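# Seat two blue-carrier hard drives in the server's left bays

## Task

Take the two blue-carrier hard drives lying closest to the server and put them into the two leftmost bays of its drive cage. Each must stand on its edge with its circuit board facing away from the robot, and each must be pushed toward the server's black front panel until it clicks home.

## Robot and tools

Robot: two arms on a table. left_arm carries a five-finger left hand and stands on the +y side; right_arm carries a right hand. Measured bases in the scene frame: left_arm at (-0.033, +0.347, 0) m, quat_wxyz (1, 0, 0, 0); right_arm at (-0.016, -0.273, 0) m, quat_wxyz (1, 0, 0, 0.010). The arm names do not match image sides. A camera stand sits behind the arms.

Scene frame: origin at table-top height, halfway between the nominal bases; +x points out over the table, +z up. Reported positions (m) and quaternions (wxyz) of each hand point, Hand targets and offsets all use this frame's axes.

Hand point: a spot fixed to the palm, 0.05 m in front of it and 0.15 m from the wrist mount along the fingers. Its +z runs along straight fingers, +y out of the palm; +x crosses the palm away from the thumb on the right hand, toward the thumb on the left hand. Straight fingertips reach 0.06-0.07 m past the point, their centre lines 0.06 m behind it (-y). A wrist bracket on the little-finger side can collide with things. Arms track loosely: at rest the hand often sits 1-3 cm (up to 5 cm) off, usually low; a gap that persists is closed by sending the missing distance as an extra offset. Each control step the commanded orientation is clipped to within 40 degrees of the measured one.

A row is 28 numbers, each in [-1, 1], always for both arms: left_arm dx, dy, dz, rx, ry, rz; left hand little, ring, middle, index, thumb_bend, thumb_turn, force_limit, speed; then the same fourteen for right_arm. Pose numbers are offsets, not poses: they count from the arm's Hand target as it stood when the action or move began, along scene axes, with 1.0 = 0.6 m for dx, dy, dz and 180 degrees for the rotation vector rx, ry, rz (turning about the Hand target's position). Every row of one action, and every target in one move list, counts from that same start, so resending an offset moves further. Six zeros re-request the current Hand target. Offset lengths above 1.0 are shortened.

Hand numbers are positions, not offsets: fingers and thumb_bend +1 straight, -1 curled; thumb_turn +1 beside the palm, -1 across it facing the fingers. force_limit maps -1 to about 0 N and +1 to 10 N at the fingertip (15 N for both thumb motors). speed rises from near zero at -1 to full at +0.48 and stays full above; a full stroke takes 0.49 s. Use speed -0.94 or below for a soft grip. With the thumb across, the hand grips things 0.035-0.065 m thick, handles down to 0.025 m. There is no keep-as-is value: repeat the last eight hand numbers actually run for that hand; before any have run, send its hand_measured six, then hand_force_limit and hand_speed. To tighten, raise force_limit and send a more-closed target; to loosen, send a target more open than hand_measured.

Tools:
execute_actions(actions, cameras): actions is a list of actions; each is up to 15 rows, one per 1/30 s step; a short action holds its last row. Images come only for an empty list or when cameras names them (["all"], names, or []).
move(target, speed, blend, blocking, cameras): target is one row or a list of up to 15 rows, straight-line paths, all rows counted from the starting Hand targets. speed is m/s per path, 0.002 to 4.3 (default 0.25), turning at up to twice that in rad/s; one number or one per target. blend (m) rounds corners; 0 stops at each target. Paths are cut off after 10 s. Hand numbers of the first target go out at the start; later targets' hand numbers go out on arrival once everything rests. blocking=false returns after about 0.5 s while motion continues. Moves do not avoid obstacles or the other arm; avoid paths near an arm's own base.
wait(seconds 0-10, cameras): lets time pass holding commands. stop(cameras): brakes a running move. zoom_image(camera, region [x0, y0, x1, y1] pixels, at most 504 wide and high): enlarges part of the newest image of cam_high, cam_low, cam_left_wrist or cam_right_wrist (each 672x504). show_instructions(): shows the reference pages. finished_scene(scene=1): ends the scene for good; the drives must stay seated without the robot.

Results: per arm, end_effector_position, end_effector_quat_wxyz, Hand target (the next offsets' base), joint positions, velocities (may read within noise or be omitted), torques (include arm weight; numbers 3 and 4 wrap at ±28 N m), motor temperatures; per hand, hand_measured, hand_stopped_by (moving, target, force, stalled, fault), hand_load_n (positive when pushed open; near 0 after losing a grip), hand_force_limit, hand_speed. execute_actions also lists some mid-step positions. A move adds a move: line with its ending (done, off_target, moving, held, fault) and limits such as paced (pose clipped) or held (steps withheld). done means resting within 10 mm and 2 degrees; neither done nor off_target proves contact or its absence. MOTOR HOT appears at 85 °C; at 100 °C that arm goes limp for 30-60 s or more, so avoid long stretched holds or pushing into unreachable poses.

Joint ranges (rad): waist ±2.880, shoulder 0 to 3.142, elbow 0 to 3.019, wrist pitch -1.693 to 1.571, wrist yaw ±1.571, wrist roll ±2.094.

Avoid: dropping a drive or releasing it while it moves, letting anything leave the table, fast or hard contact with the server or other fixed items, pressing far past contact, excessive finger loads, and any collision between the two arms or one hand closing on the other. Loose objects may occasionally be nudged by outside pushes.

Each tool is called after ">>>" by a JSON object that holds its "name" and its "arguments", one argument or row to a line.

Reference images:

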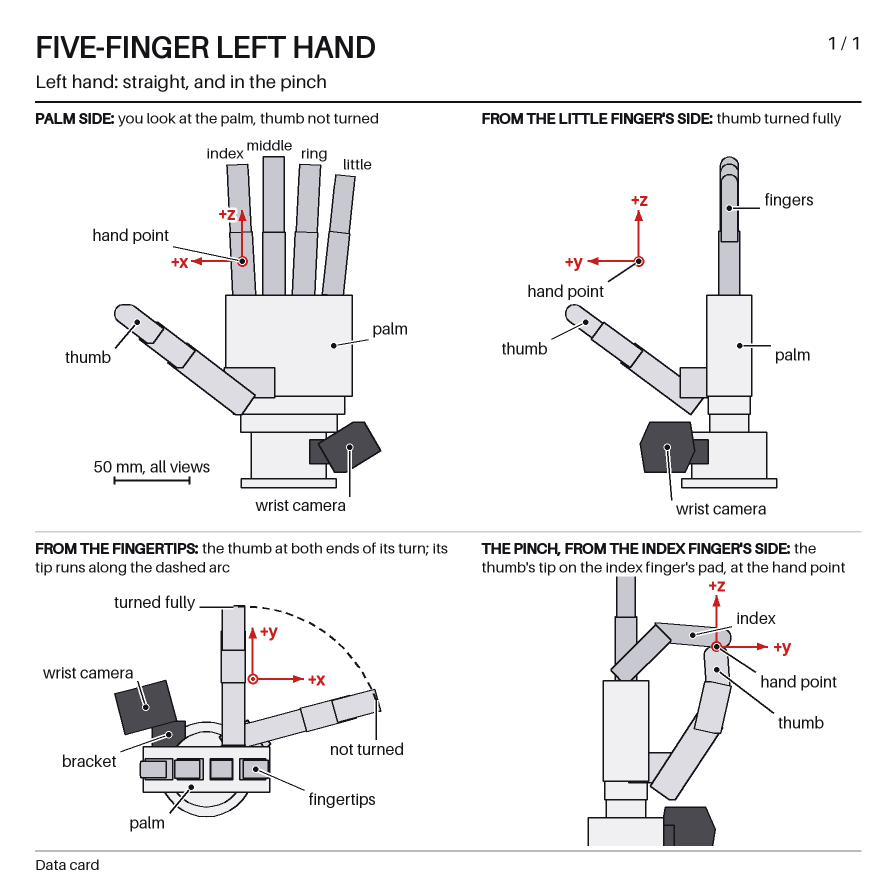

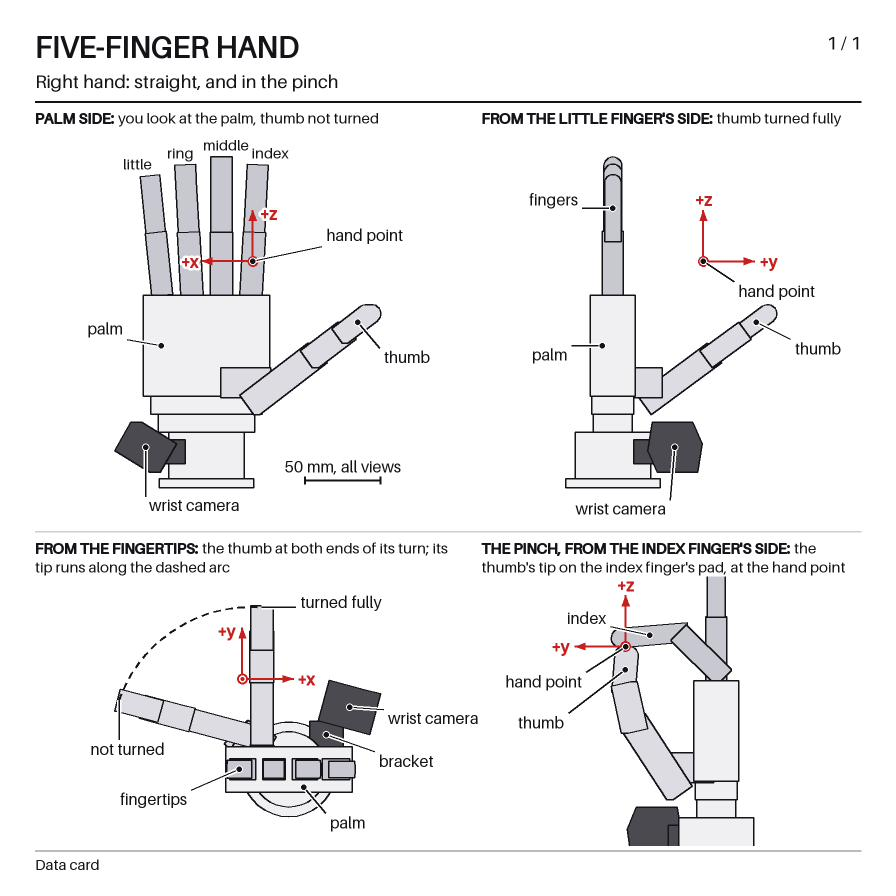

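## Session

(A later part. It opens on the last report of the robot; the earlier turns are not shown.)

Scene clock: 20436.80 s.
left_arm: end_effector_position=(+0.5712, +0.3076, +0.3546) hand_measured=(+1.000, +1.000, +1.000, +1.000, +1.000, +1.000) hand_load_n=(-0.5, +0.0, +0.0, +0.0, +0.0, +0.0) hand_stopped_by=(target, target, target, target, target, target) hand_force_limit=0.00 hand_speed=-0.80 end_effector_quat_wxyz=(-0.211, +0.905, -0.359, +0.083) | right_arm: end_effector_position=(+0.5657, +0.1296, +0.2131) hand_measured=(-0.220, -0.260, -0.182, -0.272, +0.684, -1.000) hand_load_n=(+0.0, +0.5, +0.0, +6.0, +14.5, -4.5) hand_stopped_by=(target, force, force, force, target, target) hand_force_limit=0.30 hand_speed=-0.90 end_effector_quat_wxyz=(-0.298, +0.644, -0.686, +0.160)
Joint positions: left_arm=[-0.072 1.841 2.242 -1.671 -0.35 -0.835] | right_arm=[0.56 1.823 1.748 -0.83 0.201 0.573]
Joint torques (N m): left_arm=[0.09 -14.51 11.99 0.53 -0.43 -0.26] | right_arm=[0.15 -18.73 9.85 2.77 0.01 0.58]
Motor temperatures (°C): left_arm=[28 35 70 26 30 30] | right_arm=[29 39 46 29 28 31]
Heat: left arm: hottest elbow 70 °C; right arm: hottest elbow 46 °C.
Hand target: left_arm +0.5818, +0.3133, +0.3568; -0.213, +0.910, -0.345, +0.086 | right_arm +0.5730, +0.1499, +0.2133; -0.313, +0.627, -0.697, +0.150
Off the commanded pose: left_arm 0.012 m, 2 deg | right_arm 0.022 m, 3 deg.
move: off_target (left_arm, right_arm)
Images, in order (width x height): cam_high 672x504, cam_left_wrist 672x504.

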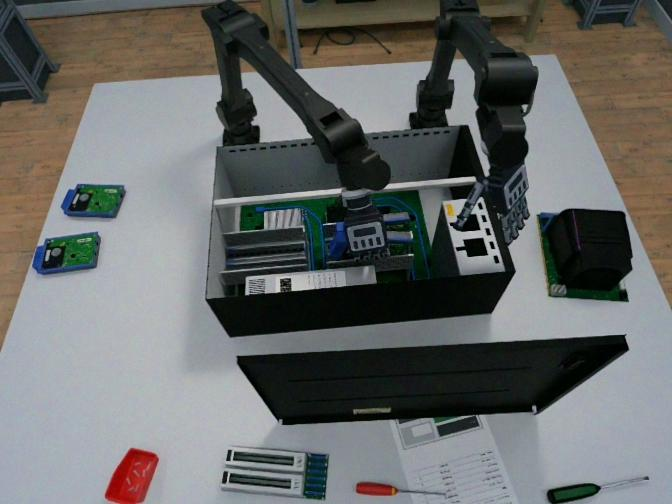

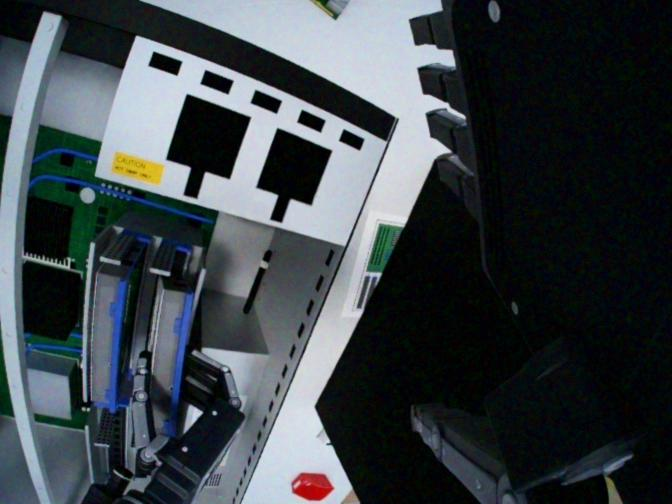

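>>> {"name": "move", "arguments": {
  "target": [0,0,0,0,0,0,1,1,1,1,1,1,0,-0.8,-0.005,-0.01,0.04,0,0,0,-0.22,-0.30,-0.45,-0.5,0.68,-1,0.3,-0.9],
  "speed": 0.04,
  "cameras": ["cam_left_wrist"]
}}

>>> {"name": "zoom_image", "arguments": {
  "camera": "cam_left_wrist",
  "region": [80, 280, 250, 460]
}}

Scene clock: 20449.43 s.
left_arm: end_effector_position=(+0.5712, +0.3076, +0.3546) hand_measured=(+1.000, +1.000, +1.000, +1.000, +1.000, +1.000) hand_load_n=(+0.0, +0.0, +0.0, +0.0, +0.0, -0.5) hand_stopped_by=(target, target, target, target, target, target) hand_force_limit=0.00 hand_speed=-0.80 end_effector_quat_wxyz=(-0.211, +0.905, -0.359, +0.083) | right_arm: end_effector_position=(+0.5633, +0.1280, +0.2137) hand_measured=(-0.220, -0.260, -0.182, -0.272, +0.684, -1.000) hand_load_n=(+0.0, +2.5, +0.0, +2.5, +15.0, -3.5) hand_stopped_by=(target, force, force, force, target, target) hand_force_limit=0.30 hand_speed=-0.90 end_effector_quat_wxyz=(+0.291, -0.639, +0.694, -0.157)
Joint positions: left_arm=[-0.072 1.841 2.242 -1.671 -0.35 -0.835] | right_arm=[0.56 1.823 1.753 -0.853 0.204 0.594]
Joint torques (N m): left_arm=[-0.03 -14.56 11.99 0.54 -0.42 -0.28] | right_arm=[-0.26 -20.54 11.78 1.43 -0.27 0.32]
Motor temperatures (°C): left_arm=[28 35 70 26 30 30] | right_arm=[29 39 47 29 28 31]
Heat: left arm: hottest elbow 70 °C; right arm: hottest elbow 47 °C.
Hand target: left_arm +0.5818, +0.3133, +0.3568; -0.213, +0.910, -0.345, +0.086 | right_arm +0.5699, +0.1440, +0.2373; -0.313, +0.627, -0.697, +0.150
Off the commanded pose: left_arm 0.012 m, 2 deg | right_arm 0.029 m, 3 deg.
move: off_target (left_arm, right_arm)
Images, in order (width x height): cam_left_wrist 672x504.

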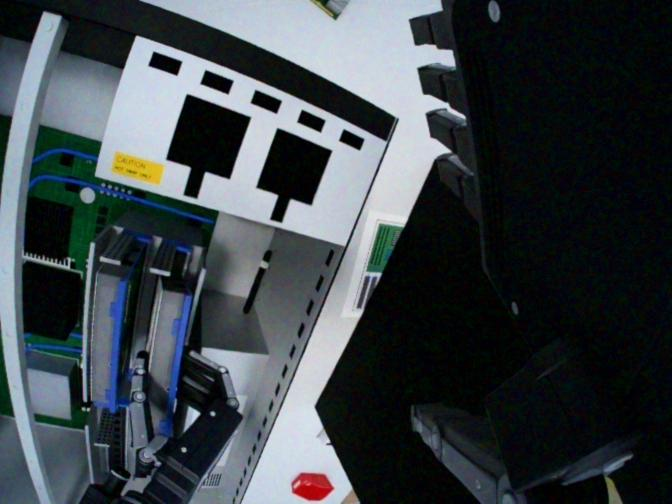

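Scaled by 2.800 from the camera's 672x504 image, which has a finer 960x720 frame.

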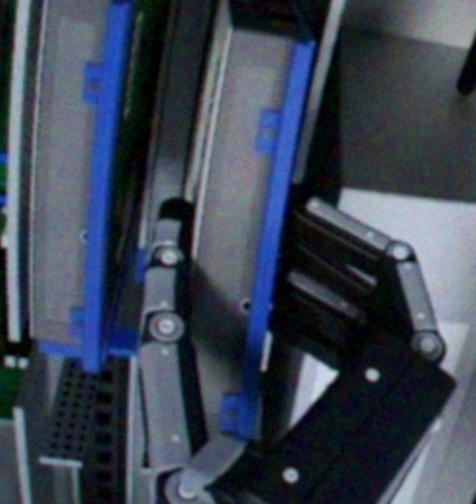

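>>> {"name": "move", "arguments": {
  "target": [0,0,0,0,0,0,1,1,1,1,1,1,0,-0.8,-0.007,-0.005,0.015,0,0,0,-0.22,-0.30,-0.45,-0.5,0.68,-1,0.3,-0.9],
  "speed": 0.04,
  "cameras": ["cam_left_wrist"]
}}

>>> {"name": "zoom_image", "arguments": {
  "camera": "cam_left_wrist",
  "region": [80, 280, 250, 460]
}}

Scene clock: 20460.93 s.
left_arm: end_effector_position=(+0.5712, +0.3076, +0.3546) hand_measured=(+1.000, +1.000, +1.000, +1.000, +1.000, +1.000) hand_load_n=(+0.0, +0.0, +0.0, +0.0, +0.0, +0.0) hand_stopped_by=(target, target, target, target, target, target) hand_force_limit=0.00 hand_speed=-0.80 end_effector_quat_wxyz=(-0.211, +0.905, -0.359, +0.083) | right_arm: end_effector_position=(+0.5617, +0.1268, +0.2130) hand_measured=(-0.220, -0.260, -0.182, -0.272, +0.684, -1.000) hand_load_n=(+0.0, +3.5, +0.0, +3.5, +15.0, -3.0) hand_stopped_by=(target, force, force, force, target, target) hand_force_limit=0.30 hand_speed=-0.90 end_effector_quat_wxyz=(+0.287, -0.638, +0.697, -0.156)
Joint positions: left_arm=[-0.072 1.841 2.242 -1.671 -0.35 -0.835] | right_arm=[0.56 1.823 1.754 -0.864 0.205 0.599]
Joint torques (N m): left_arm=[0.03 -14.62 11.99 0.55 -0.44 -0.27] | right_arm=[-0.32 -21.89 11.79 1.09 -0.29 0.24]
Motor temperatures (°C): left_arm=[28 35 70 26 30 30] | right_arm=[29 39 48 29 28 31]
Heat: left arm: hottest elbow 70 °C; right arm: hottest elbow 48 °C.
Hand target: left_arm +0.5818, +0.3133, +0.3568; -0.213, +0.910, -0.345, +0.086 | right_arm +0.5657, +0.1409, +0.2463; +0.313, -0.627, +0.697, -0.150
Off the commanded pose: left_arm 0.012 m, 2 deg | right_arm 0.036 m, 3 deg.
move: off_target (left_arm, right_arm)
Images, in order (width x height): cam_left_wrist 672x504.

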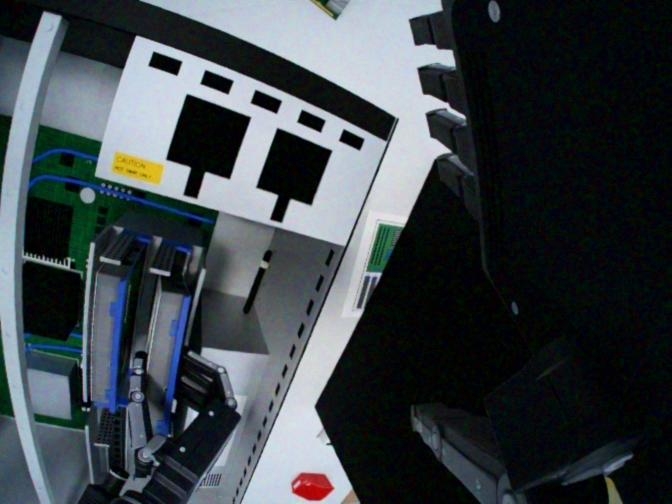

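Scaled by 2.800 from the camera's 672x504 image, which has a finer 960x720 frame.

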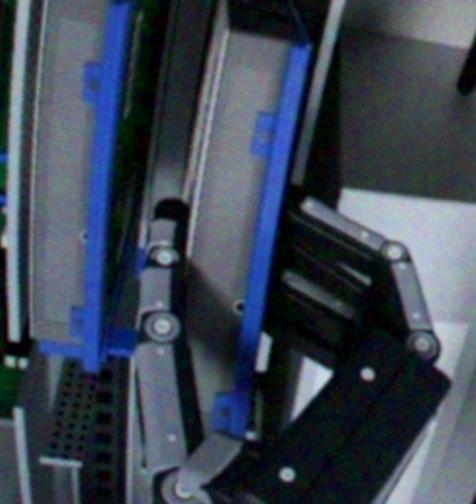

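>>> {"name": "zoom_image", "arguments": {
  "camera": "cam_left_wrist",
  "region": [110, 290, 210, 390]
}}

>>> {"name": "zoom_image", "arguments": {
  "camera": "cam_left_wrist",
  "region": [110, 360, 210, 460]
}}

Scaled by 5.040 from the camera's 672x504 image, which has a finer 960x720 frame.

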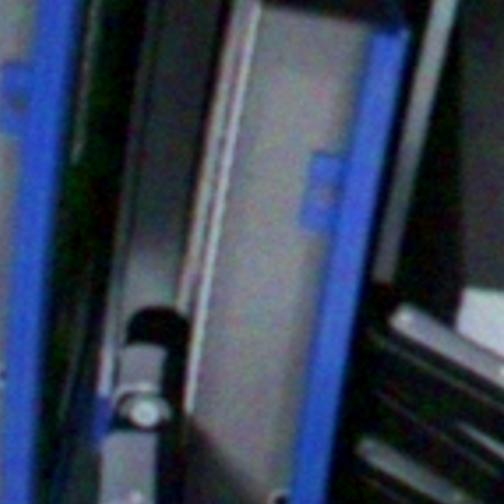

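Scaled by 5.040 from the camera's 672x504 image, which has a finer 960x720 frame.

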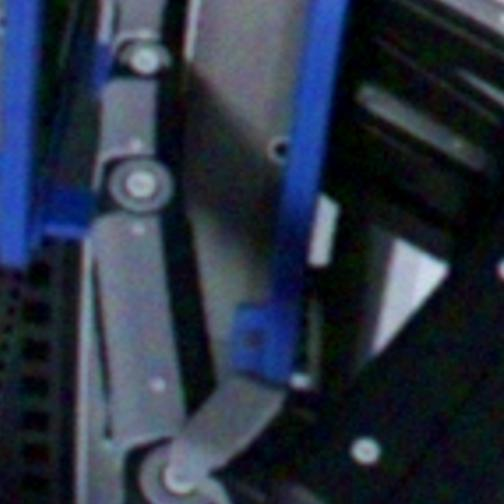

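>>> {"name": "move", "arguments": {
  "target": [0,0,0,0,0,0,1,1,1,1,1,1,0,-0.8,-0.006,0,-0.04,0,0,0,-0.22,-0.30,-0.45,-0.5,0.68,-1,0.3,-0.9],
  "speed": 0.04,
  "cameras": ["cam_left_wrist"]
}}

>>> {"name": "zoom_image", "arguments": {
  "camera": "cam_left_wrist",
  "region": [110, 290, 210, 390]
}}

Scene clock: 20503.07 s.
left_arm: end_effector_position=(+0.5712, +0.3076, +0.3546) hand_measured=(+1.000, +1.000, +1.000, +1.000, +1.000, +1.000) hand_load_n=(+0.0, +0.0, +0.0, +0.0, +0.0, +0.0) hand_stopped_by=(target, target, target, target, target, target) hand_force_limit=0.00 hand_speed=-0.80 end_effector_quat_wxyz=(-0.211, +0.905, -0.359, +0.083) | right_arm: end_effector_position=(+0.5626, +0.1272, +0.2120) hand_measured=(-0.220, -0.260, -0.182, -0.272, +0.684, -1.000) hand_load_n=(+0.0, +5.0, +0.0, +5.0, +14.0, -3.5) hand_stopped_by=(target, force, force, force, target, target) hand_force_limit=0.30 hand_speed=-0.90 end_effector_quat_wxyz=(+0.293, -0.636, +0.696, -0.157)
Joint positions: left_arm=[-0.072 1.841 2.242 -1.671 -0.35 -0.835] | right_arm=[0.56 1.818 1.74 -0.842 0.205 0.599]
Joint torques (N m): left_arm=[-0.03 -14.62 11.99 0.53 -0.43 -0.27] | right_arm=[-0.03 -21.48 8.14 2.88 -0.22 0.28]
Motor temperatures (°C): left_arm=[28 35 70 26 30 30] | right_arm=[29 39 54 29 28 30]
Heat: left arm: hottest elbow 70 °C; right arm: hottest elbow 54 °C.
Hand target: left_arm +0.5818, +0.3133, +0.3568; -0.213, +0.910, -0.345, +0.086 | right_arm +0.5621, +0.1409, +0.2222; +0.313, -0.627, +0.697, -0.150
Off the commanded pose: left_arm 0.012 m, 2 deg | right_arm 0.017 m, 3 deg.
move: off_target (left_arm, right_arm)
Images, in order (width x height): cam_left_wrist 672x504.

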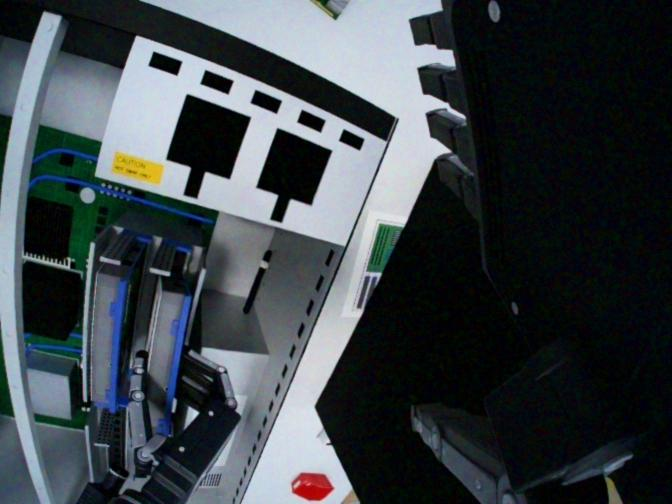

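Scaled by 5.040 from the camera's 672x504 image, which has a finer 960x720 frame.

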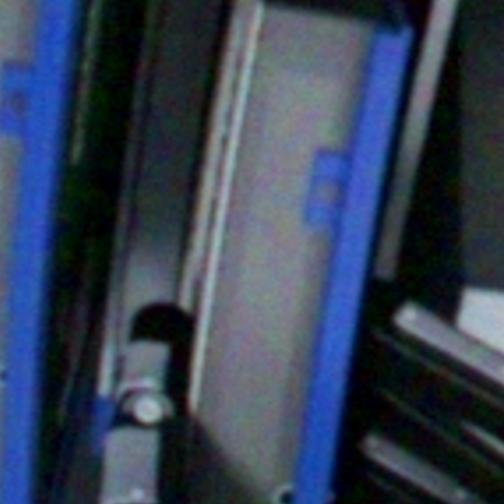

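>>> {"name": "move", "arguments": {
  "target": [0,0,0,0,0,0,1,1,1,1,1,1,0,-0.8,-0.010,0,-0.02,0,0,0,-0.22,-0.30,-0.45,-0.5,0.68,-1,0.3,-0.9],
  "speed": 0.04,
  "cameras": ["cam_left_wrist"]
}}

>>> {"name": "zoom_image", "arguments": {
  "camera": "cam_left_wrist",
  "region": [110, 290, 210, 390]
}}

Scene clock: 20519.43 s.
left_arm: end_effector_position=(+0.5712, +0.3076, +0.3546) hand_measured=(+1.000, +1.000, +1.000, +1.000, +1.000, +1.000) hand_load_n=(+0.0, +0.0, +0.0, +0.0, +0.0, +0.0) hand_stopped_by=(target, target, target, target, target, target) hand_force_limit=0.00 hand_speed=-0.80 end_effector_quat_wxyz=(-0.211, +0.905, -0.359, +0.083) | right_arm: end_effector_position=(+0.5604, +0.1257, +0.2072) hand_measured=(-0.220, -0.260, -0.182, -0.272, +0.684, -1.000) hand_load_n=(+0.0, +6.5, +0.0, +2.5, +14.5, -4.0) hand_stopped_by=(target, force, force, force, target, target) hand_force_limit=0.30 hand_speed=-0.90 end_effector_quat_wxyz=(+0.301, -0.632, +0.696, -0.158)
Joint positions: left_arm=[-0.072 1.841 2.242 -1.671 -0.35 -0.835] | right_arm=[0.56 1.801 1.698 -0.8 0.206 0.603]
Joint torques (N m): left_arm=[0.09 -14.56 11.99 0.51 -0.43 -0.27] | right_arm=[0.44 -20.66 7.82 2.63 -0.09 0.28]
Motor temperatures (°C): left_arm=[28 35 70 26 30 30] | right_arm=[29 39 51 29 28 30]
Heat: left arm: hottest elbow 70 °C; right arm: hottest elbow 51 °C.
Hand target: left_arm +0.5818, +0.3133, +0.3568; -0.213, +0.910, -0.345, +0.086 | right_arm +0.5561, +0.1409, +0.2101; +0.313, -0.627, +0.697, -0.150
Off the commanded pose: left_arm 0.012 m, 2 deg | right_arm 0.016 m, 2 deg.
move: off_target (left_arm, right_arm)
Images, in order (width x height): cam_left_wrist 672x504.

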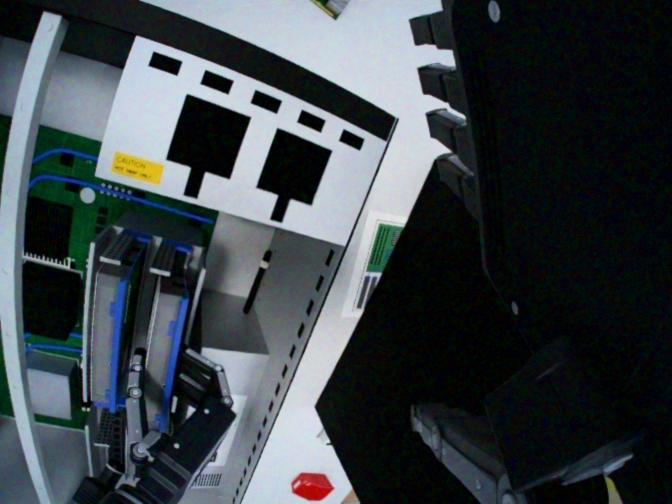

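Scaled by 5.040 from the camera's 672x504 image, which has a finer 960x720 frame.

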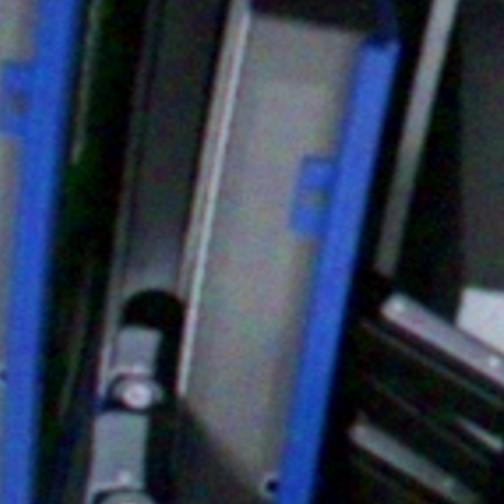

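>>> {"name": "move", "arguments": {
  "target": [0,0,0,0,0,0,1,1,1,1,1,1,0,-0.8,0.008,0,-0.004,0,0,0,-0.22,-0.30,-0.45,-0.5,0.68,-1,0.3,-0.9],
  "speed": 0.04,
  "cameras": ["cam_left_wrist"]
}}

>>> {"name": "zoom_image", "arguments": {
  "camera": "cam_left_wrist",
  "region": [110, 290, 210, 390]
}}

Scene clock: 20539.23 s.
left_arm: end_effector_position=(+0.5712, +0.3076, +0.3546) hand_measured=(+1.000, +1.000, +1.000, +1.000, +1.000, +1.000) hand_load_n=(+0.0, +0.0, +0.0, +0.0, +0.0, -0.5) hand_stopped_by=(target, target, target, target, target, target) hand_force_limit=0.00 hand_speed=-0.80 end_effector_quat_wxyz=(-0.211, +0.905, -0.359, +0.083) | right_arm: end_effector_position=(+0.5605, +0.1258, +0.2073) hand_measured=(-0.220, -0.260, -0.182, -0.272, +0.684, -1.000) hand_load_n=(+0.0, +6.5, +0.0, +2.5, +14.5, -4.0) hand_stopped_by=(target, force, force, force, target, target) hand_force_limit=0.30 hand_speed=-0.90 end_effector_quat_wxyz=(+0.301, -0.632, +0.696, -0.158)
Joint positions: left_arm=[-0.072 1.841 2.242 -1.671 -0.35 -0.835] | right_arm=[0.56 1.801 1.698 -0.8 0.206 0.603]
Joint torques (N m): left_arm=[-0.09 -14.56 11.97 0.51 -0.43 -0.27] | right_arm=[0.09 -19.72 8.47 2.71 -0.19 0.24]
Motor temperatures (°C): left_arm=[28 35 70 26 30 30] | right_arm=[29 40 49 29 28 30]
Heat: left arm: hottest elbow 70 °C; right arm: hottest elbow 49 °C.
Hand target: left_arm +0.5818, +0.3133, +0.3568; -0.213, +0.910, -0.345, +0.086 | right_arm +0.5609, +0.1409, +0.2077; +0.313, -0.627, +0.697, -0.150
Off the commanded pose: left_arm 0.012 m, 2 deg | right_arm 0.015 m, 2 deg.
move: off_target (left_arm, right_arm)
Images, in order (width x height): cam_left_wrist 672x504.

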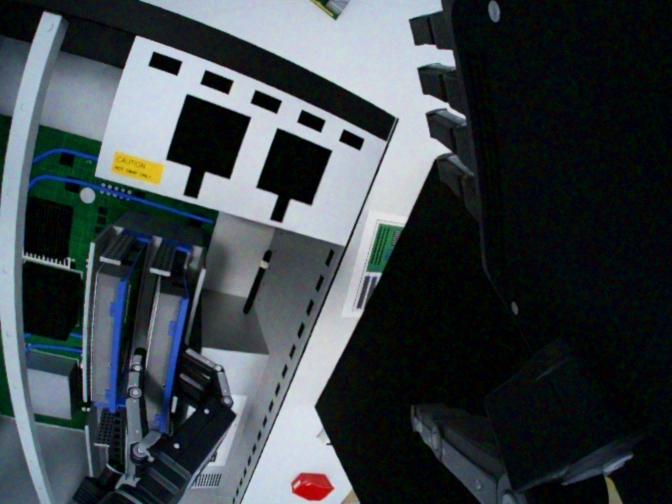

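Scaled by 5.040 from the camera's 672x504 image, which has a finer 960x720 frame.

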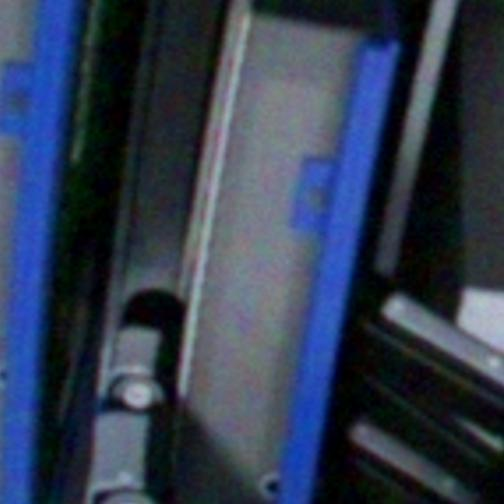

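>>> {"name": "move", "arguments": {
  "target": [0,0,0,0,0,0,1,1,1,1,1,1,0,-0.8,0.008,0,-0.016,0,0,0,-0.22,-0.30,-0.45,-0.5,0.68,-1,0.3,-0.9],
  "speed": 0.04,
  "cameras": ["cam_left_wrist","cam_high"]
}}

>>> {"name": "zoom_image", "arguments": {
  "camera": "cam_left_wrist",
  "region": [110, 290, 210, 390]
}}

>>> {"name": "zoom_image", "arguments": {
  "camera": "cam_high",
  "region": [310, 205, 420, 290]
}}

Scene clock: 20560.03 s.
left_arm: end_effector_position=(+0.5712, +0.3076, +0.3546) hand_measured=(+1.000, +1.000, +1.000, +1.000, +1.000, +1.000) hand_load_n=(+0.0, +0.0, +0.0, +0.0, -0.5, +0.0) hand_stopped_by=(target, target, target, target, target, target) hand_force_limit=0.00 hand_speed=-0.80 end_effector_quat_wxyz=(-0.211, +0.905, -0.359, +0.083) | right_arm: end_effector_position=(+0.5620, +0.1276, +0.2068) hand_measured=(-0.220, -0.260, -0.182, -0.272, +0.684, -1.000) hand_load_n=(+0.0, +6.5, +0.0, +4.0, +14.0, -3.5) hand_stopped_by=(target, force, force, force, target, target) hand_force_limit=0.30 hand_speed=-0.90 end_effector_quat_wxyz=(+0.306, -0.631, +0.695, -0.157)
Joint positions: left_arm=[-0.072 1.841 2.242 -1.671 -0.35 -0.835] | right_arm=[0.56 1.801 1.692 -0.784 0.203 0.603]
Joint torques (N m): left_arm=[-0.03 -14.68 12.03 0.51 -0.43 -0.27] | right_arm=[-0.32 -18.55 8.39 2.92 -0.17 0.2]
Motor temperatures (°C): left_arm=[28 35 70 26 30 30] | right_arm=[29 40 49 29 28 30]
Heat: left arm: hottest elbow 70 °C; right arm: hottest elbow 49 °C.
Hand target: left_arm +0.5818, +0.3133, +0.3568; -0.213, +0.910, -0.345, +0.086 | right_arm +0.5658, +0.1410, +0.1982; +0.313, -0.627, +0.697, -0.150
Off the commanded pose: left_arm 0.012 m, 2 deg | right_arm 0.016 m, 1 deg.
move: off_target (left_arm, right_arm)
Images, in order (width x height): cam_high 672x504, cam_left_wrist 672x504.

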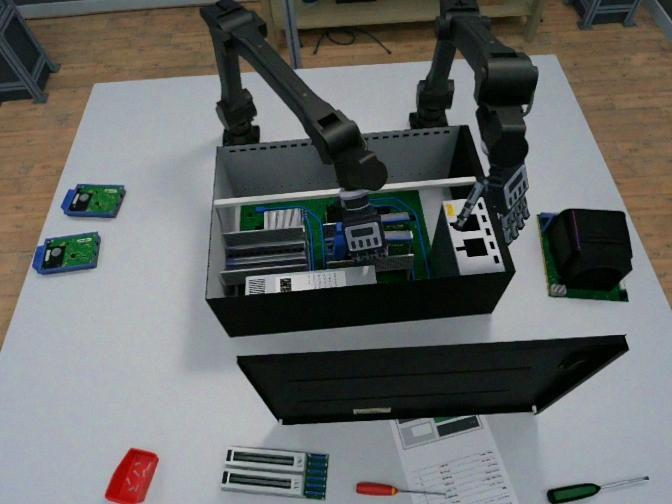

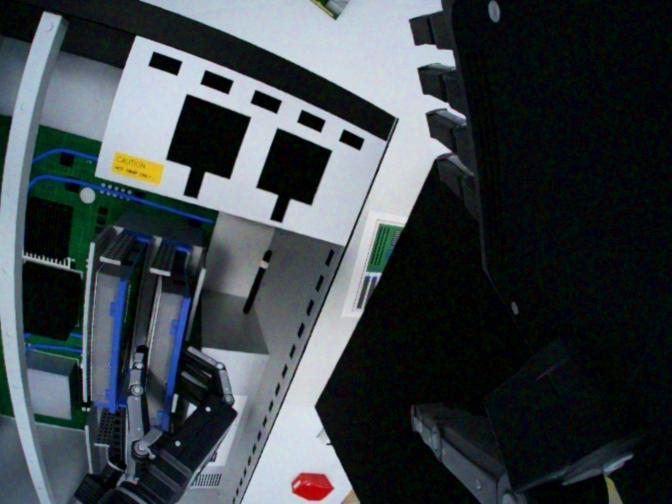

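Scaled by 5.040 from the camera's 672x504 image, which has a finer 960x720 frame.

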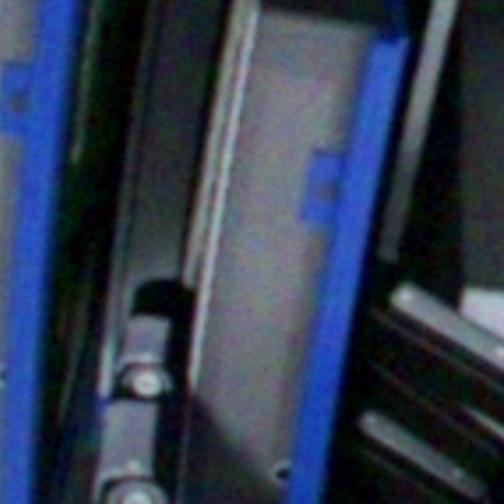

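Scaled by 4.582 from the camera's 672x504 image, which has a finer 960x720 frame.

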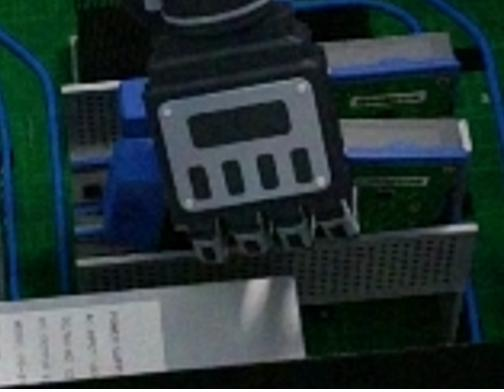

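>>> {"name": "move", "arguments": {
  "target": [0,0,0,0,0,0,1,1,1,1,1,1,0,-0.8,-0.004,0,-0.018,0,0,0,-0.22,-0.30,-0.45,-0.5,0.68,-1,0.3,-0.9],
  "speed": 0.04,
  "cameras": ["cam_left_wrist","cam_high"]
}}

>>> {"name": "zoom_image", "arguments": {
  "camera": "cam_left_wrist",
  "region": [110, 290, 210, 390]
}}

>>> {"name": "zoom_image", "arguments": {
  "camera": "cam_high",
  "region": [310, 205, 420, 290]
}}

Scene clock: 20573.93 s.
left_arm: end_effector_position=(+0.5712, +0.3076, +0.3546) hand_measured=(+1.000, +1.000, +1.000, +1.000, +1.000, +1.000) hand_load_n=(+0.0, +0.0, +0.5, +0.0, +0.0, +0.0) hand_stopped_by=(target, target, target, target, target, target) hand_force_limit=0.00 hand_speed=-0.80 end_effector_quat_wxyz=(-0.211, +0.905, -0.359, +0.083) | right_arm: end_effector_position=(+0.5615, +0.1270, +0.1976) hand_measured=(-0.220, -0.260, -0.182, -0.272, +0.684, -1.000) hand_load_n=(+0.5, +10.0, +0.0, +1.0, +14.5, -4.5) hand_stopped_by=(target, force, force, force, target, target) hand_force_limit=0.30 hand_speed=-0.90 end_effector_quat_wxyz=(+0.307, -0.632, +0.694, -0.158)
Joint positions: left_arm=[-0.072 1.841 2.242 -1.671 -0.35 -0.835] | right_arm=[0.559 1.801 1.667 -0.756 0.202 0.6]
Joint torques (N m): left_arm=[0.03 -14.68 11.97 0.53 -0.43 -0.26] | right_arm=[-0.03 -18.61 8.03 3.06 -0.1 0.26]
Motor temperatures (°C): left_arm=[28 35 70 26 30 30] | right_arm=[29 40 48 29 27 30]
Heat: left arm: hottest elbow 70 °C; right arm: hottest elbow 48 °C.
Hand target: left_arm +0.5818, +0.3133, +0.3568; -0.213, +0.910, -0.345, +0.086 | right_arm +0.5633, +0.1411, +0.1874; +0.313, -0.627, +0.697, -0.150
Off the commanded pose: left_arm 0.012 m, 2 deg | right_arm 0.017 m, 1 deg.
move: off_target (left_arm, right_arm)
Images, in order (width x height): cam_high 672x504, cam_left_wrist 672x504.

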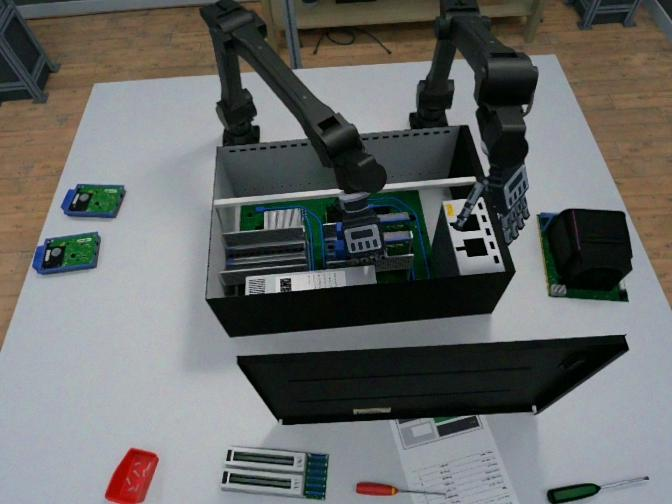

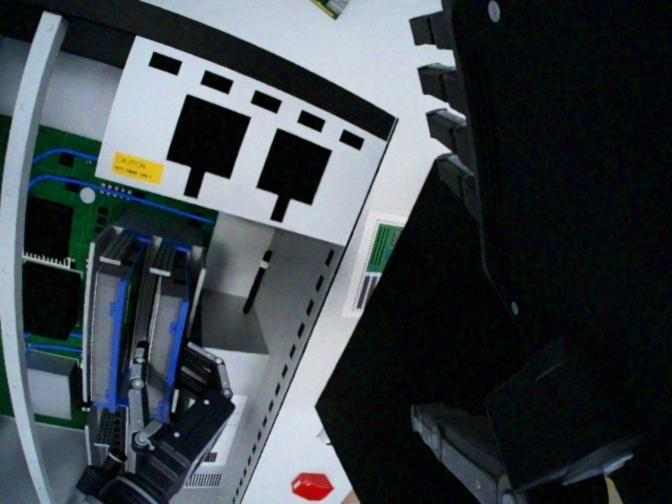

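Scaled by 5.040 from the camera's 672x504 image, which has a finer 960x720 frame.

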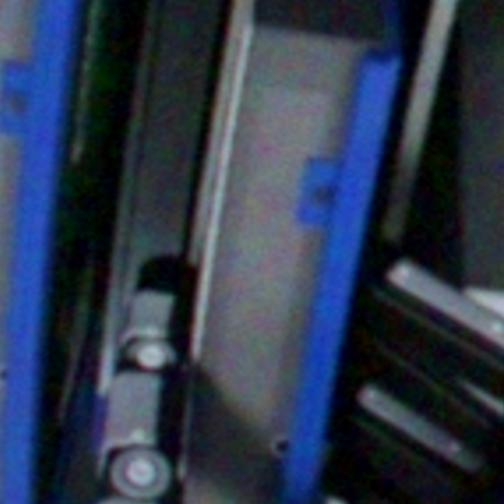

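Scaled by 4.582 from the camera's 672x504 image, which has a finer 960x720 frame.

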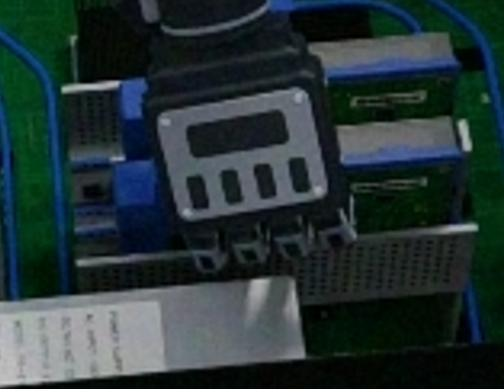

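>>> {"name": "zoom_image", "arguments": {
  "camera": "cam_left_wrist",
  "region": [90, 220, 230, 360]
}}

>>> {"name": "zoom_image", "arguments": {
  "camera": "cam_high",
  "region": [350, 195, 430, 255]
}}

Scaled by 3.600 from the camera's 672x504 image, which has a finer 960x720 frame.

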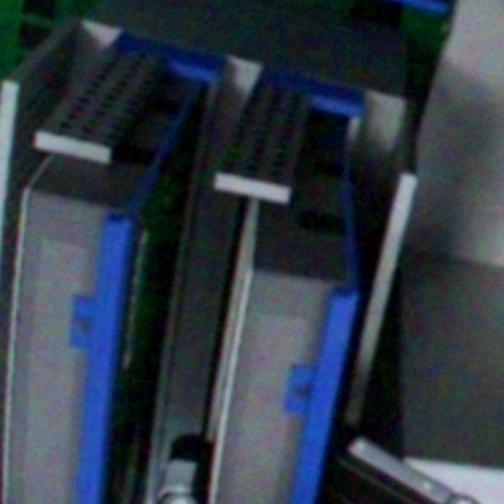

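Scaled by 6.300 from the camera's 672x504 image, which has a finer 960x720 frame.

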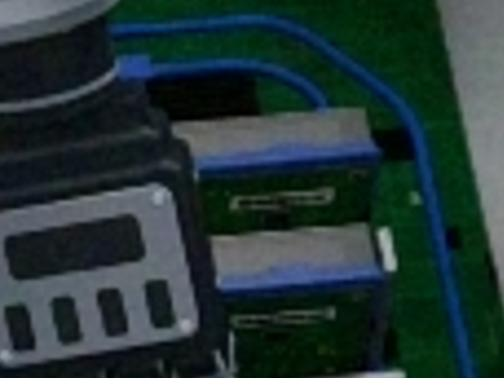

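>>> {"name": "move", "arguments": {
  "target": [0,0,0,0,0,0,1,1,1,1,1,1,0,-0.8,0.013,-0.013,0.04,0,0,0,-0.22,-0.30,-0.45,-0.5,0.68,-1,0.3,-0.9],
  "speed": 0.04,
  "cameras": ["cam_left_wrist"]
}}

>>> {"name": "zoom_image", "arguments": {
  "camera": "cam_left_wrist",
  "region": [90, 220, 230, 360]
}}

Scene clock: 20609.80 s.
left_arm: end_effector_position=(+0.5712, +0.3076, +0.3546) hand_measured=(+1.000, +1.000, +1.000, +1.000, +1.000, +1.000) hand_load_n=(+0.0, +0.0, +0.0, +0.0, +0.0, +0.0) hand_stopped_by=(target, target, target, target, target, target) hand_force_limit=0.00 hand_speed=-0.80 end_effector_quat_wxyz=(-0.211, +0.905, -0.359, +0.083) | right_arm: end_effector_position=(+0.5605, +0.1263, +0.1979) hand_measured=(-0.220, -0.260, -0.182, -0.272, +0.684, -1.000) hand_load_n=(+0.0, +7.0, +0.0, +1.5, +15.0, -3.0) hand_stopped_by=(target, force, force, force, target, target) hand_force_limit=0.30 hand_speed=-0.90 end_effector_quat_wxyz=(+0.303, -0.636, +0.693, -0.154)
Joint positions: left_arm=[-0.072 1.841 2.242 -1.671 -0.35 -0.835] | right_arm=[0.557 1.804 1.676 -0.771 0.192 0.595]
Joint torques (N m): left_arm=[0.03 -14.74 11.99 0.51 -0.43 -0.26] | right_arm=[-1.38 -19.19 11.59 1.09 -0.14 0.16]
Motor temperatures (°C): left_arm=[28 35 70 26 30 30] | right_arm=[29 39 46 29 27 30]
Heat: left arm: hottest elbow 70 °C; right arm: hottest elbow 46 °C.
Hand target: left_arm +0.5818, +0.3133, +0.3568; -0.213, +0.910, -0.345, +0.086 | right_arm +0.5710, +0.1333, +0.2114; -0.313, +0.628, -0.697, +0.150
Off the commanded pose: left_arm 0.012 m, 2 deg | right_arm 0.019 m, 2 deg.
move: off_target (left_arm, right_arm)
Images, in order (width x height): cam_left_wrist 672x504.

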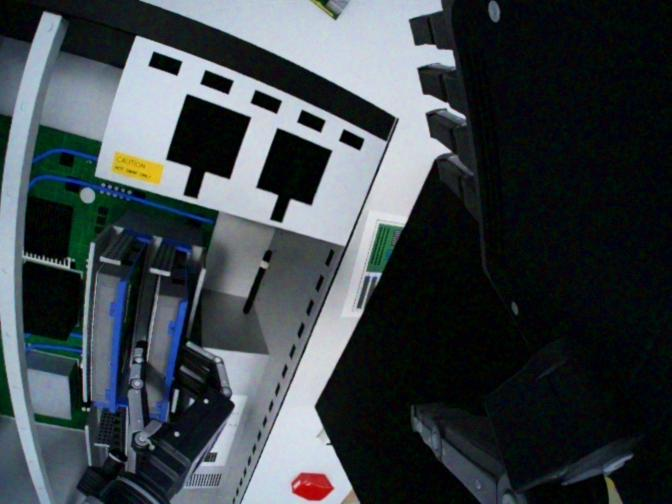

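Scaled by 3.600 from the camera's 672x504 image, which has a finer 960x720 frame.

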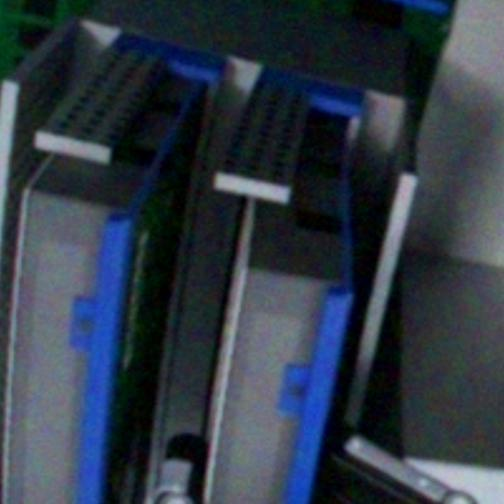

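>>> {"name": "move", "arguments": {
  "target": [0,0,0,0,0,0,1,1,1,1,1,1,0,-0.8,0.018,0,0.035,0,0,0,-0.22,-0.30,-0.45,-0.5,0.68,-1,0.3,-0.9],
  "speed": 0.04,
  "cameras": ["cam_left_wrist"]
}}

>>> {"name": "zoom_image", "arguments": {
  "camera": "cam_left_wrist",
  "region": [90, 220, 230, 360]
}}

Scene clock: 20628.53 s.
left_arm: end_effector_position=(+0.5712, +0.3076, +0.3546) hand_measured=(+1.000, +1.000, +1.000, +1.000, +1.000, +1.000) hand_load_n=(+0.0, +0.0, +0.0, +0.0, +0.0, +0.0) hand_stopped_by=(target, target, target, target, target, target) hand_force_limit=0.00 hand_speed=-0.80 end_effector_quat_wxyz=(-0.211, +0.905, -0.359, +0.083) | right_arm: end_effector_position=(+0.5638, +0.1260, +0.1980) hand_measured=(-0.220, -0.260, -0.182, -0.272, +0.684, -1.000) hand_load_n=(+0.5, +8.5, +0.5, +0.5, +15.5, -3.5) hand_stopped_by=(target, force, force, force, target, target) hand_force_limit=0.30 hand_speed=-0.90 end_effector_quat_wxyz=(+0.284, -0.643, +0.696, -0.148)
Joint positions: left_arm=[-0.072 1.841 2.242 -1.671 -0.35 -0.835] | right_arm=[0.551 1.837 1.738 -0.842 0.183 0.59]
Joint torques (N m): left_arm=[-0.09 -14.62 11.99 0.55 -0.43 -0.26] | right_arm=[-1.85 -21.3 12.83 1.48 -0.02 0.11]
Motor temperatures (°C): left_arm=[28 35 70 26 30 30] | right_arm=[29 39 49 29 27 30]
Heat: left arm: hottest elbow 70 °C; right arm: hottest elbow 49 °C.
Hand target: left_arm +0.5818, +0.3133, +0.3568; -0.213, +0.910, -0.345, +0.086 | right_arm +0.5818, +0.1333, +0.2326; -0.313, +0.627, -0.697, +0.150
Off the commanded pose: left_arm 0.012 m, 2 deg | right_arm 0.039 m, 4 deg.
move: off_target (left_arm, right_arm)
Images, in order (width x height): cam_left_wrist 672x504.

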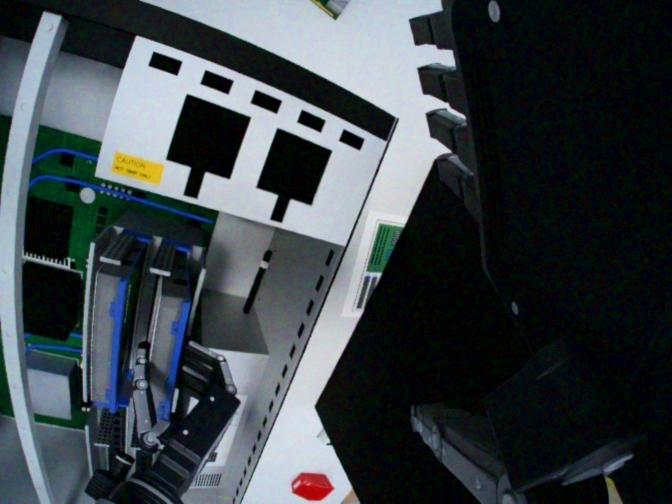

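Scaled by 3.600 from the camera's 672x504 image, which has a finer 960x720 frame.

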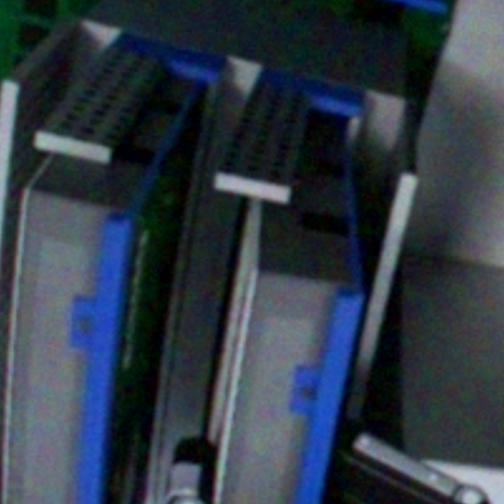

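>>> {"name": "move", "arguments": {
  "target": [0,0,0,0,0,0,1,1,1,1,1,1,0,-0.8,0,0,0,0,0,0,-0.2,-0.2,-0.12,-0.19,0.68,-1,0.3,-0.9],
  "speed": 0.04,
  "cameras": ["cam_left_wrist"]
}}

>>> {"name": "zoom_image", "arguments": {
  "camera": "cam_left_wrist",
  "region": [90, 220, 230, 360]
}}

Scene clock: 20639.90 s.
left_arm: end_effector_position=(+0.5712, +0.3076, +0.3546) hand_measured=(+1.000, +1.000, +1.000, +1.000, +1.000, +1.000) hand_load_n=(+0.0, +0.0, +0.0, +0.0, +0.0, +0.0) hand_stopped_by=(target, target, target, target, target, target) hand_force_limit=0.00 hand_speed=-0.80 end_effector_quat_wxyz=(-0.211, +0.905, -0.359, +0.083) | right_arm: end_effector_position=(+0.5638, +0.1269, +0.2025) hand_measured=(-0.200, -0.200, -0.120, -0.190, +0.682, -1.000) hand_load_n=(+0.0, +0.0, +0.0, +0.0, +2.5, -1.0) hand_stopped_by=(target, target, target, target, target, target) hand_force_limit=0.30 hand_speed=-0.90 end_effector_quat_wxyz=(+0.285, -0.645, +0.694, -0.146)
Joint positions: left_arm=[-0.072 1.841 2.242 -1.671 -0.35 -0.835] | right_arm=[0.551 1.837 1.749 -0.852 0.179 0.586]
Joint torques (N m): left_arm=[0.03 -14.68 12.03 0.55 -0.42 -0.26] | right_arm=[-1.79 -21.13 12.18 1.87 0.14 0.16]
Motor temperatures (°C): left_arm=[28 35 70 26 30 30] | right_arm=[29 39 52 29 27 30]
Heat: left arm: hottest elbow 70 °C; right arm: hottest elbow 52 °C.
Hand target: left_arm +0.5818, +0.3133, +0.3568; -0.213, +0.910, -0.345, +0.086 | right_arm +0.5817, +0.1333, +0.2326; -0.313, +0.628, -0.697, +0.150
Off the commanded pose: left_arm 0.012 m, 2 deg | right_arm 0.036 m, 4 deg.
move: off_target (left_arm, right_arm)
Images, in order (width x height): cam_left_wrist 672x504.

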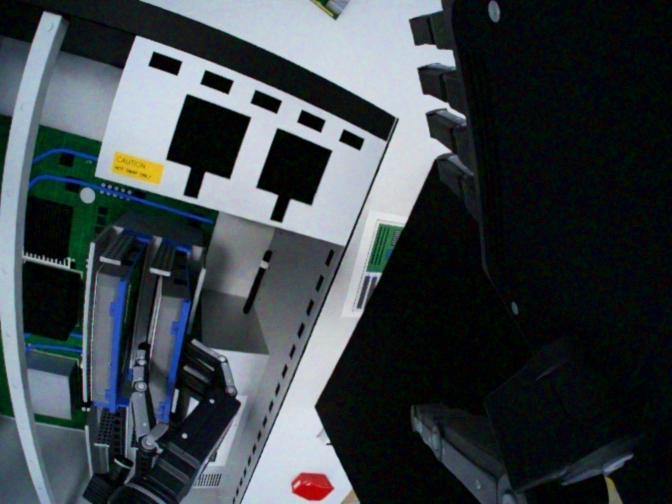

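Scaled by 3.600 from the camera's 672x504 image, which has a finer 960x720 frame.

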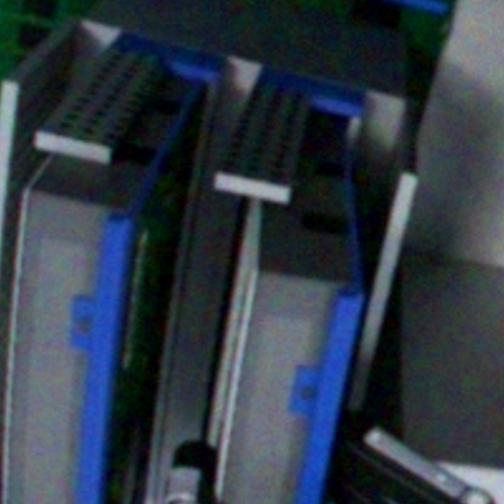

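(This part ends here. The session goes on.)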